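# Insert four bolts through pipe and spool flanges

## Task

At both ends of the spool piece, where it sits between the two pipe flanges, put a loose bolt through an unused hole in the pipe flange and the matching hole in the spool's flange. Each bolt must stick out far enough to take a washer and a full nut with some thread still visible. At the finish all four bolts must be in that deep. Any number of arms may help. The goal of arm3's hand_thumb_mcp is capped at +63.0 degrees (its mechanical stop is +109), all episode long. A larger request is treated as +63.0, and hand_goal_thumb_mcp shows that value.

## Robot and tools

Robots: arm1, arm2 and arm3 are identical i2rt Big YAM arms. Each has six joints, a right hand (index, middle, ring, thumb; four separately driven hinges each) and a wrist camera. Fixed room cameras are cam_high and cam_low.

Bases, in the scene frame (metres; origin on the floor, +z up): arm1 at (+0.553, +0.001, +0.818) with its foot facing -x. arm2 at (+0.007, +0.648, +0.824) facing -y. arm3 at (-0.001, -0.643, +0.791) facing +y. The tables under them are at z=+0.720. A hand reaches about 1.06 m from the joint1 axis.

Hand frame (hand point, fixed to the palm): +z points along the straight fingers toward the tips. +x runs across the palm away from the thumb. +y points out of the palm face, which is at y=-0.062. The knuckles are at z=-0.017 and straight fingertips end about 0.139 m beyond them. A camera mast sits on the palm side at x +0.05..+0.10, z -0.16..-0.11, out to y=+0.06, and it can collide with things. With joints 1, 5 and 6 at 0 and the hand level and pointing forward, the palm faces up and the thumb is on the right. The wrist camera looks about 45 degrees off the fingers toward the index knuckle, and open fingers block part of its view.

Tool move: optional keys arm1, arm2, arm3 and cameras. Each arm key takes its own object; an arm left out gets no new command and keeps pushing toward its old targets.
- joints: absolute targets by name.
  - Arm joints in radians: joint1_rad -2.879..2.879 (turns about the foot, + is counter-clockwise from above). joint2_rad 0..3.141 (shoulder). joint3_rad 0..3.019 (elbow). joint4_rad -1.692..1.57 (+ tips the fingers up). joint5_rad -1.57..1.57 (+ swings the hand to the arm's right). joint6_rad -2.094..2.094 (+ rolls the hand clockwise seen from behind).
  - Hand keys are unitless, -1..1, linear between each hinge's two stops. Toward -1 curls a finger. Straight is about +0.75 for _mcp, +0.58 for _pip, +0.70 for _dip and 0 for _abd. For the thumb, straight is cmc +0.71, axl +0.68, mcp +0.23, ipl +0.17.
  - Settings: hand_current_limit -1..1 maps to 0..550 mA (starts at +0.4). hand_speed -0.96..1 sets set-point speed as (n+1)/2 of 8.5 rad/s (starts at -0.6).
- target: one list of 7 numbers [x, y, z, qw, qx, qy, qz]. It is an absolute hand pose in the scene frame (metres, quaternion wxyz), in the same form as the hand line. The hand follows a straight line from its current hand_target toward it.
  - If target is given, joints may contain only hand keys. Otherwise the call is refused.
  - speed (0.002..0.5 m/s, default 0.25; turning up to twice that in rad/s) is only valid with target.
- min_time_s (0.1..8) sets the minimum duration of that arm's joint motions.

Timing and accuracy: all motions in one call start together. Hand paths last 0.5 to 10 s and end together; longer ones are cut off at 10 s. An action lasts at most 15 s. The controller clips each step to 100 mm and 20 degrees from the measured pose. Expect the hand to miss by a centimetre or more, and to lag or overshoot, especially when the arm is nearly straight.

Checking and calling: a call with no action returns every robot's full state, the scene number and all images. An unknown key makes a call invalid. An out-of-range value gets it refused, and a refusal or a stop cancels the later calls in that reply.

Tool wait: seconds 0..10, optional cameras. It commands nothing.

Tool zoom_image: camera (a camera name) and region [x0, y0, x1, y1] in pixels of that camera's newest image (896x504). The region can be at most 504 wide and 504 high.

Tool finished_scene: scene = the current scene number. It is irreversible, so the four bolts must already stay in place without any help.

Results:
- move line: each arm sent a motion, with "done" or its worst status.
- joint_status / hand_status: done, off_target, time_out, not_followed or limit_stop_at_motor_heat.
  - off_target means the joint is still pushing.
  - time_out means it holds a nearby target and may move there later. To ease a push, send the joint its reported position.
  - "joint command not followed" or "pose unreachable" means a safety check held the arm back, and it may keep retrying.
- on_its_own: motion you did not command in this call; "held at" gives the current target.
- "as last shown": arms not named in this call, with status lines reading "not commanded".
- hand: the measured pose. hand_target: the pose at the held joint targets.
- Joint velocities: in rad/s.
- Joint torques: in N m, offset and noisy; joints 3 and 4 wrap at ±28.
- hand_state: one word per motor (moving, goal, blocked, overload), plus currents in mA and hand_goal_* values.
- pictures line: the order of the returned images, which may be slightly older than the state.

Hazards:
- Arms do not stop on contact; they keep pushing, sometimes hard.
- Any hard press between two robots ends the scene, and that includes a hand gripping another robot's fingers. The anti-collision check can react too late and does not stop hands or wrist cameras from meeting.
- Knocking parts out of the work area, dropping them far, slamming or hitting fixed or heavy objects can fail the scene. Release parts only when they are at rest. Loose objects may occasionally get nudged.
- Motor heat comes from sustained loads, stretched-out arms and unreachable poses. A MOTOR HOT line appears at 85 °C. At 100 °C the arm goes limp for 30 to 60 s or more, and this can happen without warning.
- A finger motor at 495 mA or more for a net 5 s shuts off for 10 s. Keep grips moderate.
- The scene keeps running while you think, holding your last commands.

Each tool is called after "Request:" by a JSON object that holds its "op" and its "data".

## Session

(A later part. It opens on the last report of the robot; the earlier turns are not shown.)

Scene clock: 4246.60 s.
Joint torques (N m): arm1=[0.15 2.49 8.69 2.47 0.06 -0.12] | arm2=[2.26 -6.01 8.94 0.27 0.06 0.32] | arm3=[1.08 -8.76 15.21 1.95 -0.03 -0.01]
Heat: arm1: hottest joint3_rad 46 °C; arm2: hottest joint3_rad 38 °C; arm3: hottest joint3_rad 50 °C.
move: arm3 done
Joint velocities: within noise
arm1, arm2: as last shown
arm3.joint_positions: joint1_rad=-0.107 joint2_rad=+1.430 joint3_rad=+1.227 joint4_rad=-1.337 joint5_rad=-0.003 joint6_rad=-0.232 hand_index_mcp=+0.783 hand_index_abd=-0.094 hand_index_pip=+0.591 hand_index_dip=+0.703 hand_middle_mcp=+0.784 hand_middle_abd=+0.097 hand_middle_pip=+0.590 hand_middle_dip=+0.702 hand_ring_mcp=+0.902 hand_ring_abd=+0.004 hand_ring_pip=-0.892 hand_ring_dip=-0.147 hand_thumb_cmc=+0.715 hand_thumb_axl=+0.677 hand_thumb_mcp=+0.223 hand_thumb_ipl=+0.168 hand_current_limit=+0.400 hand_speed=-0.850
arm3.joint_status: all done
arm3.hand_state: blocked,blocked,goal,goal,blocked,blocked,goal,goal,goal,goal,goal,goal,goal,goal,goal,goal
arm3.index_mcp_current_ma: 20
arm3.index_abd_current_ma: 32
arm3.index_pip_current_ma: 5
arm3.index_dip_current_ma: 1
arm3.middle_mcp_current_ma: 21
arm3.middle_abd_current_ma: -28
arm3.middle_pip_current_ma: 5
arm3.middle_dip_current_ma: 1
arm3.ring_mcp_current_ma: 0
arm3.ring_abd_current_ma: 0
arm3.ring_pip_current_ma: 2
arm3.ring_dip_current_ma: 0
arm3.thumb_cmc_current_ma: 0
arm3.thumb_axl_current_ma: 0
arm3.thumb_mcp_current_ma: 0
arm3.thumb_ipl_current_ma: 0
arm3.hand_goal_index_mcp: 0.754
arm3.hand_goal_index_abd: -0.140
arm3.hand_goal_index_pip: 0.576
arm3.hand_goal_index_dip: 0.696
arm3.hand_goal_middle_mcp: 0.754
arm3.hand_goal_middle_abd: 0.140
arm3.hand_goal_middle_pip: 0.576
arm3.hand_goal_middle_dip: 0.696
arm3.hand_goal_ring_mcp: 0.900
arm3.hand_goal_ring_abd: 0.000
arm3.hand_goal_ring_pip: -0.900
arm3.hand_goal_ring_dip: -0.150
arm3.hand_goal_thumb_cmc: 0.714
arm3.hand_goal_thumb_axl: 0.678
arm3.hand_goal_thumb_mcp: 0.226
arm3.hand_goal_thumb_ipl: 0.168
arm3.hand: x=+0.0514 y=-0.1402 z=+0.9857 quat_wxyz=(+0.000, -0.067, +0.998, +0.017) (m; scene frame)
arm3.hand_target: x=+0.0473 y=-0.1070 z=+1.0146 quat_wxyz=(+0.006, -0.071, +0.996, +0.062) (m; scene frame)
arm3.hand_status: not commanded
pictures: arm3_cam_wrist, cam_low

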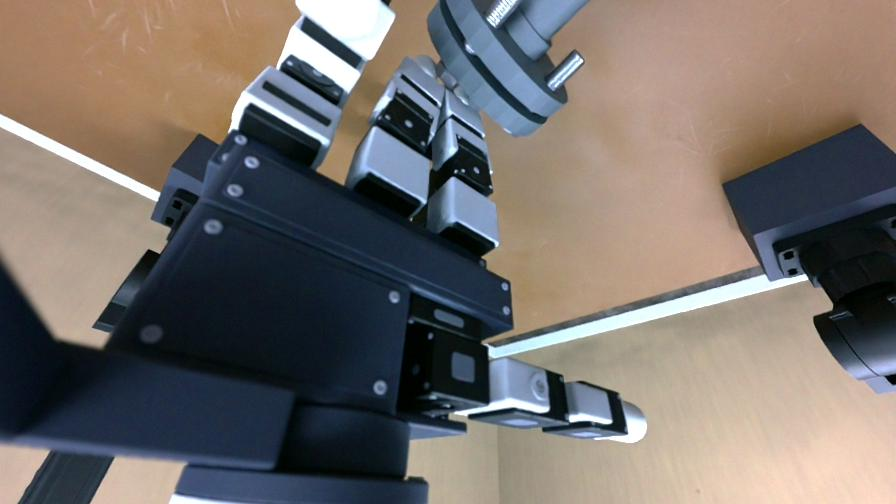

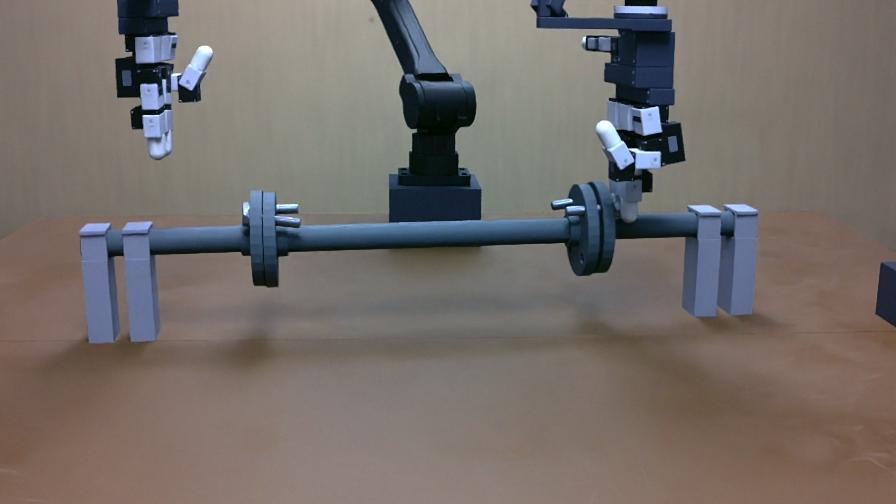

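Request:
{"op": "move", "data": {"arm3": {"joints": {"joint1_rad": -0.0920, "joint2_rad": 1.455, "joint3_rad": 1.303, "joint4_rad": -1.296}, "min_time_s": 1.5}, "cameras": ["cam_low", "arm3_cam_wrist"]}}

Request:
{"op": "zoom_image", "data": {"camera": "cam_low", "region": [540, 170, 680, 240]}}

Request:
{"op": "zoom_image", "data": {"camera": "arm3_cam_wrist", "region": [400, 30, 500, 110]}}

Scene clock: 4257.83 s.
Joint torques (N m): arm1=[0.15 2.49 8.68 2.47 0.06 -0.12] | arm2=[2.26 -6.01 8.94 0.28 0.06 0.32] | arm3=[1.08 -8.76 15.28 1.98 -0.03 -0.02]
Heat: arm1: hottest joint3_rad 46 °C; arm2: hottest joint3_rad 38 °C; arm3: hottest joint3_rad 51 °C.
move: arm3 done
Joint velocities: within noise
arm1, arm2: as last shown
arm3.joint_positions: joint1_rad=-0.107 joint2_rad=+1.434 joint3_rad=+1.231 joint4_rad=-1.337 joint5_rad=-0.003 joint6_rad=-0.231 hand_index_mcp=+0.790 hand_index_abd=-0.094 hand_index_pip=+0.594 hand_index_dip=+0.705 hand_middle_mcp=+0.791 hand_middle_abd=+0.097 hand_middle_pip=+0.594 hand_middle_dip=+0.703 hand_ring_mcp=+0.902 hand_ring_abd=+0.004 hand_ring_pip=-0.892 hand_ring_dip=-0.147 hand_thumb_cmc=+0.715 hand_thumb_axl=+0.677 hand_thumb_mcp=+0.223 hand_thumb_ipl=+0.168 hand_current_limit=+0.400 hand_speed=-0.850
arm3.joint_status: all done
arm3.hand_state: blocked,blocked,goal,goal,blocked,blocked,goal,goal,goal,goal,goal,goal,goal,goal,goal,goal
arm3.index_mcp_current_ma: 29
arm3.index_abd_current_ma: 32
arm3.index_pip_current_ma: 8
arm3.index_dip_current_ma: 2
arm3.middle_mcp_current_ma: 31
arm3.middle_abd_current_ma: -28
arm3.middle_pip_current_ma: 7
arm3.middle_dip_current_ma: 1
arm3.ring_mcp_current_ma: 0
arm3.ring_abd_current_ma: 0
arm3.ring_pip_current_ma: 2
arm3.ring_dip_current_ma: 0
arm3.thumb_cmc_current_ma: 0
arm3.thumb_axl_current_ma: 0
arm3.thumb_mcp_current_ma: 0
arm3.thumb_ipl_current_ma: 0
arm3.hand_goal_index_mcp: 0.754
arm3.hand_goal_index_abd: -0.140
arm3.hand_goal_index_pip: 0.576
arm3.hand_goal_index_dip: 0.696
arm3.hand_goal_middle_mcp: 0.754
arm3.hand_goal_middle_abd: 0.140
arm3.hand_goal_middle_pip: 0.576
arm3.hand_goal_middle_dip: 0.696
arm3.hand_goal_ring_mcp: 0.900
arm3.hand_goal_ring_abd: 0.000
arm3.hand_goal_ring_pip: -0.900
arm3.hand_goal_ring_dip: -0.150
arm3.hand_goal_thumb_cmc: 0.714
arm3.hand_goal_thumb_axl: 0.678
arm3.hand_goal_thumb_mcp: 0.226
arm3.hand_goal_thumb_ipl: 0.168
arm3.hand: x=+0.0513 y=-0.1385 z=+0.9857 quat_wxyz=(+0.000, -0.067, +0.998, +0.017) (m; scene frame)
arm3.hand_target: x=+0.0470 y=-0.1046 z=+1.0142 quat_wxyz=(+0.006, -0.071, +0.995, +0.062) (m; scene frame)
arm3.hand_status: not commanded
pictures: arm3_cam_wrist, cam_low

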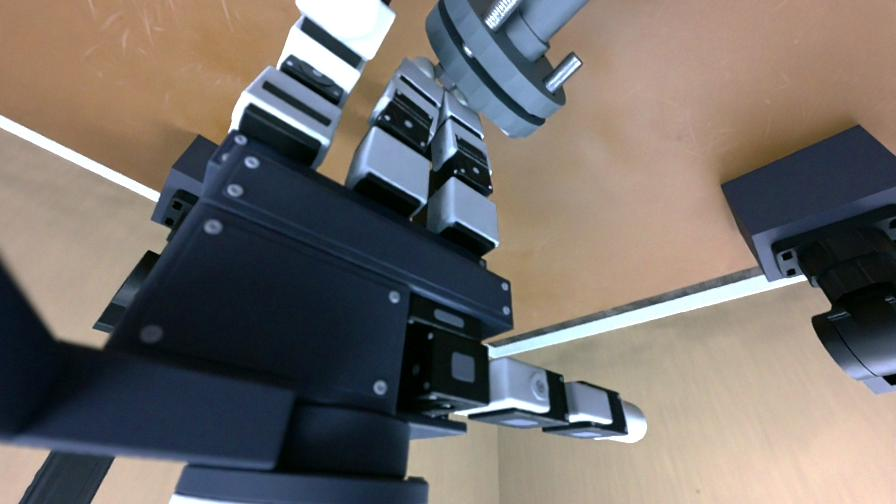

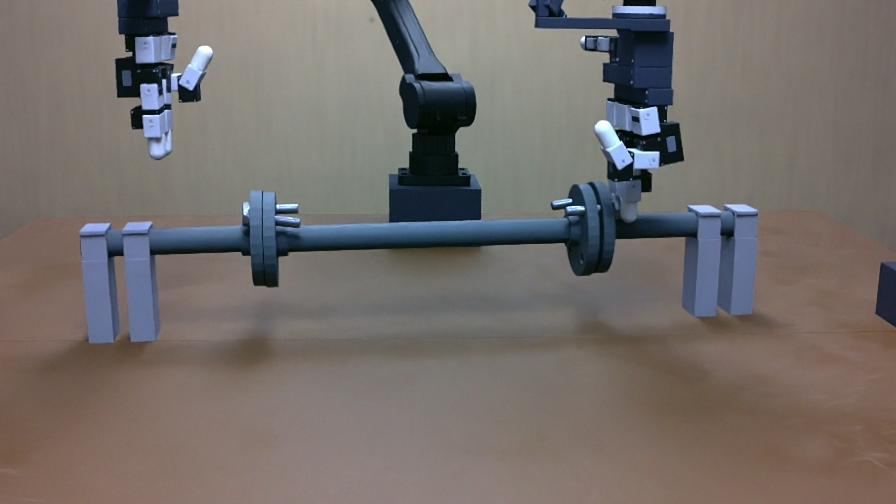

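Scaled by 3.600.

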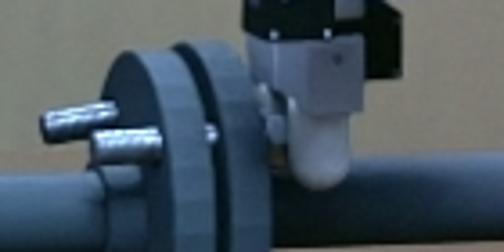

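Scaled by 5.040.

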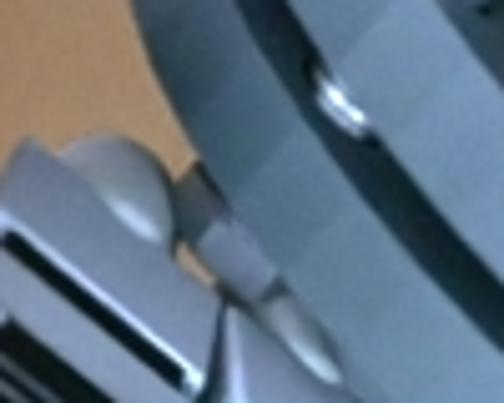

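Request:
{"op": "move", "data": {"arm3": {"joints": {"joint1_rad": -0.135, "joint2_rad": 1.312, "joint3_rad": 1.180, "joint4_rad": -1.390}, "min_time_s": 3}, "cameras": ["cam_low", "cam_high", "arm3_cam_wrist"]}}

Request:
{"op": "zoom_image", "data": {"camera": "cam_low", "region": [540, 170, 680, 240]}}

Request:
{"op": "zoom_image", "data": {"camera": "cam_low", "region": [220, 180, 320, 240]}}

Scene clock: 4272.40 s.
Joint torques (N m): arm1=[0.21 2.49 8.68 2.47 0.06 -0.13] | arm2=[2.26 -6.01 8.94 0.28 0.06 0.32] | arm3=[-0.85 -10.64 8.73 -0.09 -0.03 -0.03]
Heat: arm1: hottest joint3_rad 46 °C; arm2: hottest joint3_rad 38 °C; arm3: hottest joint3_rad 49 °C.
move: arm3 done
Joint velocities: within noise
arm1.joint_positions: joint1_rad=+0.351 joint2_rad=+0.611 joint3_rad=+1.333 joint4_rad=-1.370 joint5_rad=-0.067 joint6_rad=+1.161 hand_index_mcp=+0.753 hand_index_abd=+0.000 hand_index_pip=+0.577 hand_index_dip=+0.696 hand_middle_mcp=+0.753 hand_middle_abd=+0.000 hand_middle_pip=+0.577 hand_middle_dip=+0.696 hand_ring_mcp=+0.753 hand_ring_abd=+0.000 hand_ring_pip=+0.577 hand_ring_dip=+0.696 hand_thumb_cmc=+0.714 hand_thumb_axl=+0.677 hand_thumb_mcp=+0.225 hand_thumb_ipl=+0.168 hand_current_limit=+0.400 hand_speed=-0.600
arm1.joint_status: not commanded
arm1.hand_state: goal,goal,goal,goal,goal,goal,goal,goal,goal,goal,goal,goal,goal,goal,goal,goal
arm1.index_mcp_current_ma: 0
arm1.index_abd_current_ma: 0
arm1.index_pip_current_ma: 0
arm1.index_dip_current_ma: 0
arm1.middle_mcp_current_ma: 0
arm1.middle_abd_current_ma: 0
arm1.middle_pip_current_ma: 0
arm1.middle_dip_current_ma: 0
arm1.ring_mcp_current_ma: 0
arm1.ring_abd_current_ma: 0
arm1.ring_pip_current_ma: 0
arm1.ring_dip_current_ma: 0
arm1.thumb_cmc_current_ma: 0
arm1.thumb_axl_current_ma: 0
arm1.thumb_mcp_current_ma: 0
arm1.thumb_ipl_current_ma: 0
arm1.hand_goal_index_mcp: 0.754
arm1.hand_goal_index_abd: 0.000
arm1.hand_goal_index_pip: 0.576
arm1.hand_goal_index_dip: 0.696
arm1.hand_goal_middle_mcp: 0.754
arm1.hand_goal_middle_abd: 0.000
arm1.hand_goal_middle_pip: 0.576
arm1.hand_goal_middle_dip: 0.696
arm1.hand_goal_ring_mcp: 0.754
arm1.hand_goal_ring_abd: 0.000
arm1.hand_goal_ring_pip: 0.576
arm1.hand_goal_ring_dip: 0.696
arm1.hand_goal_thumb_cmc: 0.714
arm1.hand_goal_thumb_axl: 0.678
arm1.hand_goal_thumb_mcp: 0.226
arm1.hand_goal_thumb_ipl: 0.168
arm1.hand: x=+0.2935 y=-0.0272 z=+1.3305 quat_wxyz=(+0.441, +0.361, -0.821, +0.019) (m; scene frame)
arm1.hand_target: x=+0.2953 y=-0.0266 z=+1.3425 quat_wxyz=(+0.453, +0.360, -0.816, +0.019) (m; scene frame)
arm1.hand_status: not commanded
arm2.joint_positions: joint1_rad=+0.269 joint2_rad=+1.172 joint3_rad=+1.105 joint4_rad=-1.511 joint5_rad=+0.003 joint6_rad=+0.234 hand_index_mcp=+0.754 hand_index_abd=-0.082 hand_index_pip=+0.578 hand_index_dip=+0.699 hand_middle_mcp=+0.754 hand_middle_abd=+0.081 hand_middle_pip=+0.578 hand_middle_dip=+0.698 hand_ring_mcp=+0.898 hand_ring_abd=+0.001 hand_ring_pip=-0.895 hand_ring_dip=-0.148 hand_thumb_cmc=+0.716 hand_thumb_axl=+0.677 hand_thumb_mcp=+0.223 hand_thumb_ipl=+0.168 hand_current_limit=+0.400 hand_speed=-0.850
arm2.joint_status: not commanded
arm2.hand_state: goal,goal,goal,goal,goal,goal,goal,goal,goal,goal,goal,goal,goal,goal,goal,goal
arm2.index_mcp_current_ma: 1
arm2.index_abd_current_ma: -3
arm2.index_pip_current_ma: 4
arm2.index_dip_current_ma: 5
arm2.middle_mcp_current_ma: 0
arm2.middle_abd_current_ma: 2
arm2.middle_pip_current_ma: 2
arm2.middle_dip_current_ma: 4
arm2.ring_mcp_current_ma: -3
arm2.ring_abd_current_ma: 1
arm2.ring_pip_current_ma: 10
arm2.ring_dip_current_ma: 4
arm2.thumb_cmc_current_ma: 3
arm2.thumb_axl_current_ma: -1
arm2.thumb_mcp_current_ma: -6
arm2.thumb_ipl_current_ma: 0
arm2.hand_goal_index_mcp: 0.754
arm2.hand_goal_index_abd: -0.080
arm2.hand_goal_index_pip: 0.576
arm2.hand_goal_index_dip: 0.696
arm2.hand_goal_middle_mcp: 0.754
arm2.hand_goal_middle_abd: 0.080
arm2.hand_goal_middle_pip: 0.576
arm2.hand_goal_middle_dip: 0.696
arm2.hand_goal_ring_mcp: 0.900
arm2.hand_goal_ring_abd: 0.000
arm2.hand_goal_ring_pip: -0.900
arm2.hand_goal_ring_dip: -0.150
arm2.hand_goal_thumb_cmc: 0.714
arm2.hand_goal_thumb_axl: 0.678
arm2.hand_goal_thumb_mcp: 0.226
arm2.hand_goal_thumb_ipl: 0.168
arm2.hand: x=+0.0602 y=+0.2565 z=+1.0589 quat_wxyz=(+0.001, +1.000, +0.003, -0.004) (m; scene frame)
arm2.hand_target: x=+0.0606 y=+0.2599 z=+1.0600 quat_wxyz=(-0.001, +1.000, -0.002, -0.005) (m; scene frame)
arm2.hand_status: not commanded
arm3.joint_positions: joint1_rad=-0.124 joint2_rad=+1.332 joint3_rad=+1.186 joint4_rad=-1.378 joint5_rad=-0.003 joint6_rad=-0.231 hand_index_mcp=+0.755 hand_index_abd=-0.094 hand_index_pip=+0.578 hand_index_dip=+0.699 hand_middle_mcp=+0.756 hand_middle_abd=+0.097 hand_middle_pip=+0.578 hand_middle_dip=+0.699 hand_ring_mcp=+0.902 hand_ring_abd=+0.004 hand_ring_pip=-0.892 hand_ring_dip=-0.147 hand_thumb_cmc=+0.715 hand_thumb_axl=+0.677 hand_thumb_mcp=+0.223 hand_thumb_ipl=+0.168 hand_current_limit=+0.400 hand_speed=-0.850
arm3.joint_status: all done
arm3.hand_state: goal,blocked,goal,goal,goal,blocked,goal,goal,goal,goal,goal,goal,goal,goal,goal,goal
arm3.index_mcp_current_ma: 0
arm3.index_abd_current_ma: 32
arm3.index_pip_current_ma: 0
arm3.index_dip_current_ma: 0
arm3.middle_mcp_current_ma: 0
arm3.middle_abd_current_ma: -28
arm3.middle_pip_current_ma: 0
arm3.middle_dip_current_ma: 0
arm3.ring_mcp_current_ma: 0
arm3.ring_abd_current_ma: 0
arm3.ring_pip_current_ma: 2
arm3.ring_dip_current_ma: 0
arm3.thumb_cmc_current_ma: 0
arm3.thumb_axl_current_ma: 0
arm3.thumb_mcp_current_ma: 0
arm3.thumb_ipl_current_ma: 0
arm3.hand_goal_index_mcp: 0.754
arm3.hand_goal_index_abd: -0.140
arm3.hand_goal_index_pip: 0.576
arm3.hand_goal_index_dip: 0.696
arm3.hand_goal_middle_mcp: 0.754
arm3.hand_goal_middle_abd: 0.140
arm3.hand_goal_middle_pip: 0.576
arm3.hand_goal_middle_dip: 0.696
arm3.hand_goal_ring_mcp: 0.900
arm3.hand_goal_ring_abd: 0.000
arm3.hand_goal_ring_pip: -0.900
arm3.hand_goal_ring_dip: -0.150
arm3.hand_goal_thumb_cmc: 0.714
arm3.hand_goal_thumb_axl: 0.678
arm3.hand_goal_thumb_mcp: 0.226
arm3.hand_goal_thumb_ipl: 0.168
arm3.hand: x=+0.0563 y=-0.1711 z=+1.0079 quat_wxyz=(+0.002, -0.058, +0.998, +0.024) (m; scene frame)
arm3.hand_target: x=+0.0610 y=-0.1781 z=+1.0132 quat_wxyz=(+0.001, -0.050, +0.998, +0.026) (m; scene frame)
arm3.hand_status: not commanded
pictures: arm3_cam_wrist, cam_high, cam_low

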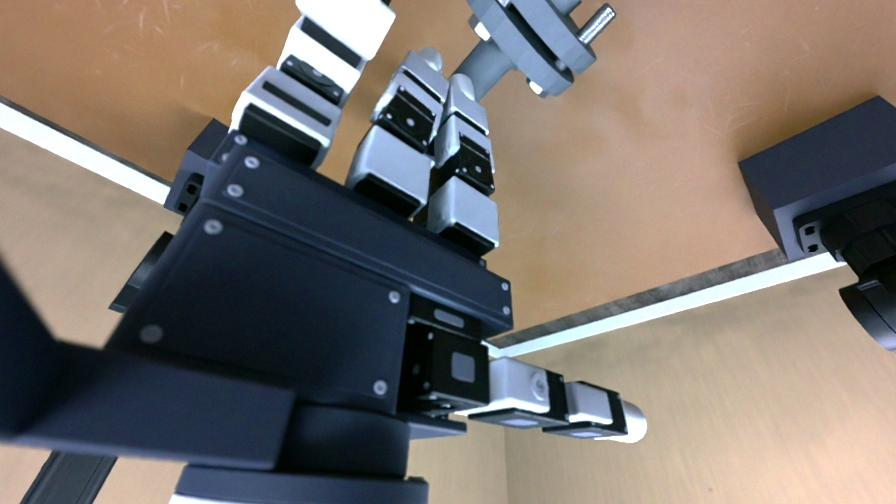

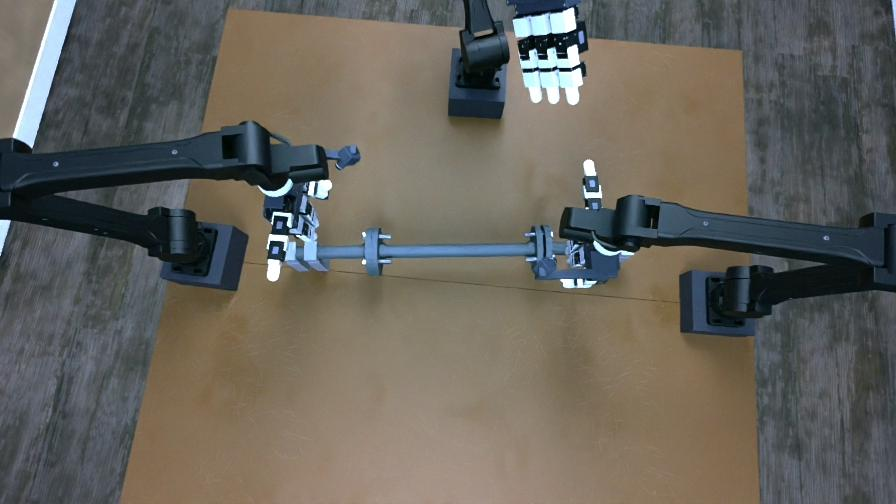

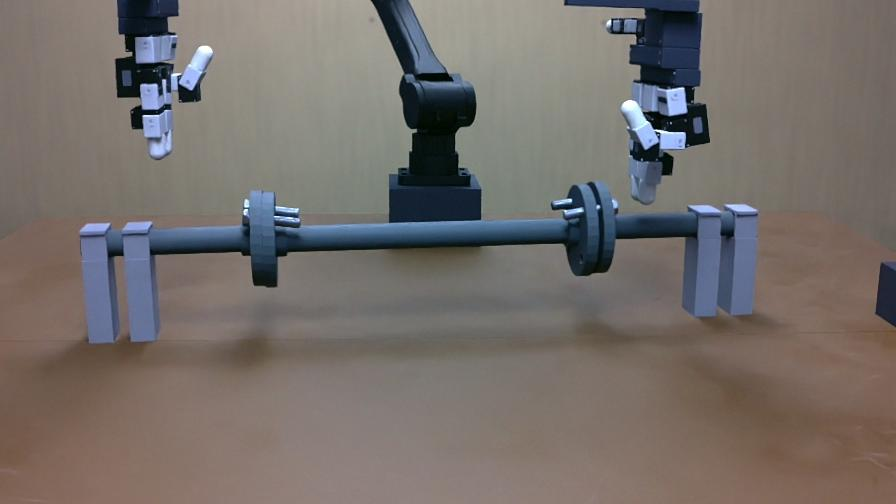

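Scaled by 3.600.

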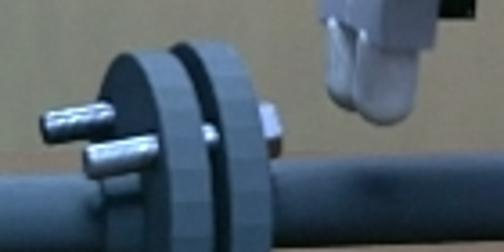

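Scaled by 5.040.

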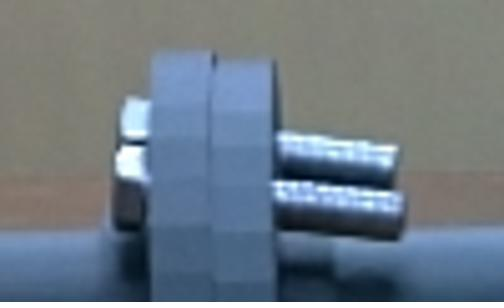

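Request:
{"op": "zoom_image", "data": {"camera": "arm3_cam_wrist", "region": [400, 0, 640, 140]}}

Request:
{"op": "zoom_image", "data": {"camera": "cam_high", "region": [500, 210, 600, 290]}}

Request:
{"op": "zoom_image", "data": {"camera": "cam_high", "region": [330, 210, 430, 290]}}

Scaled by 2.100.

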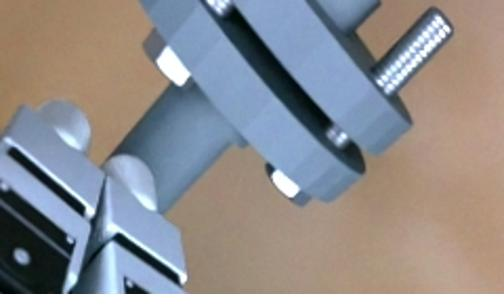

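Scaled by 5.040.

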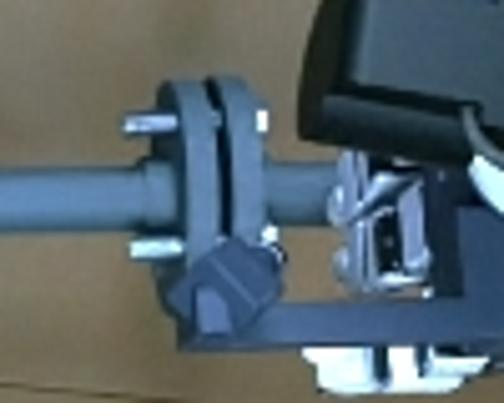

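Scaled by 5.040.

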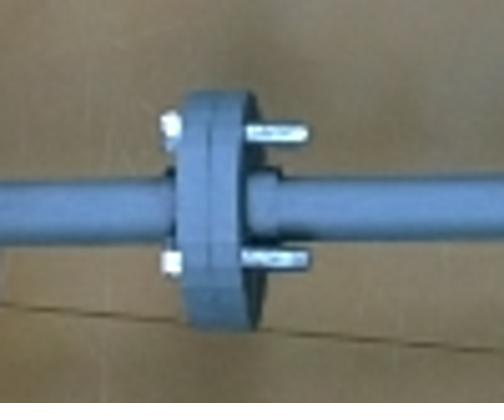

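Request:
{"op": "finished_scene", "data": {"scene": 1}}

The scene is finished: the task was done.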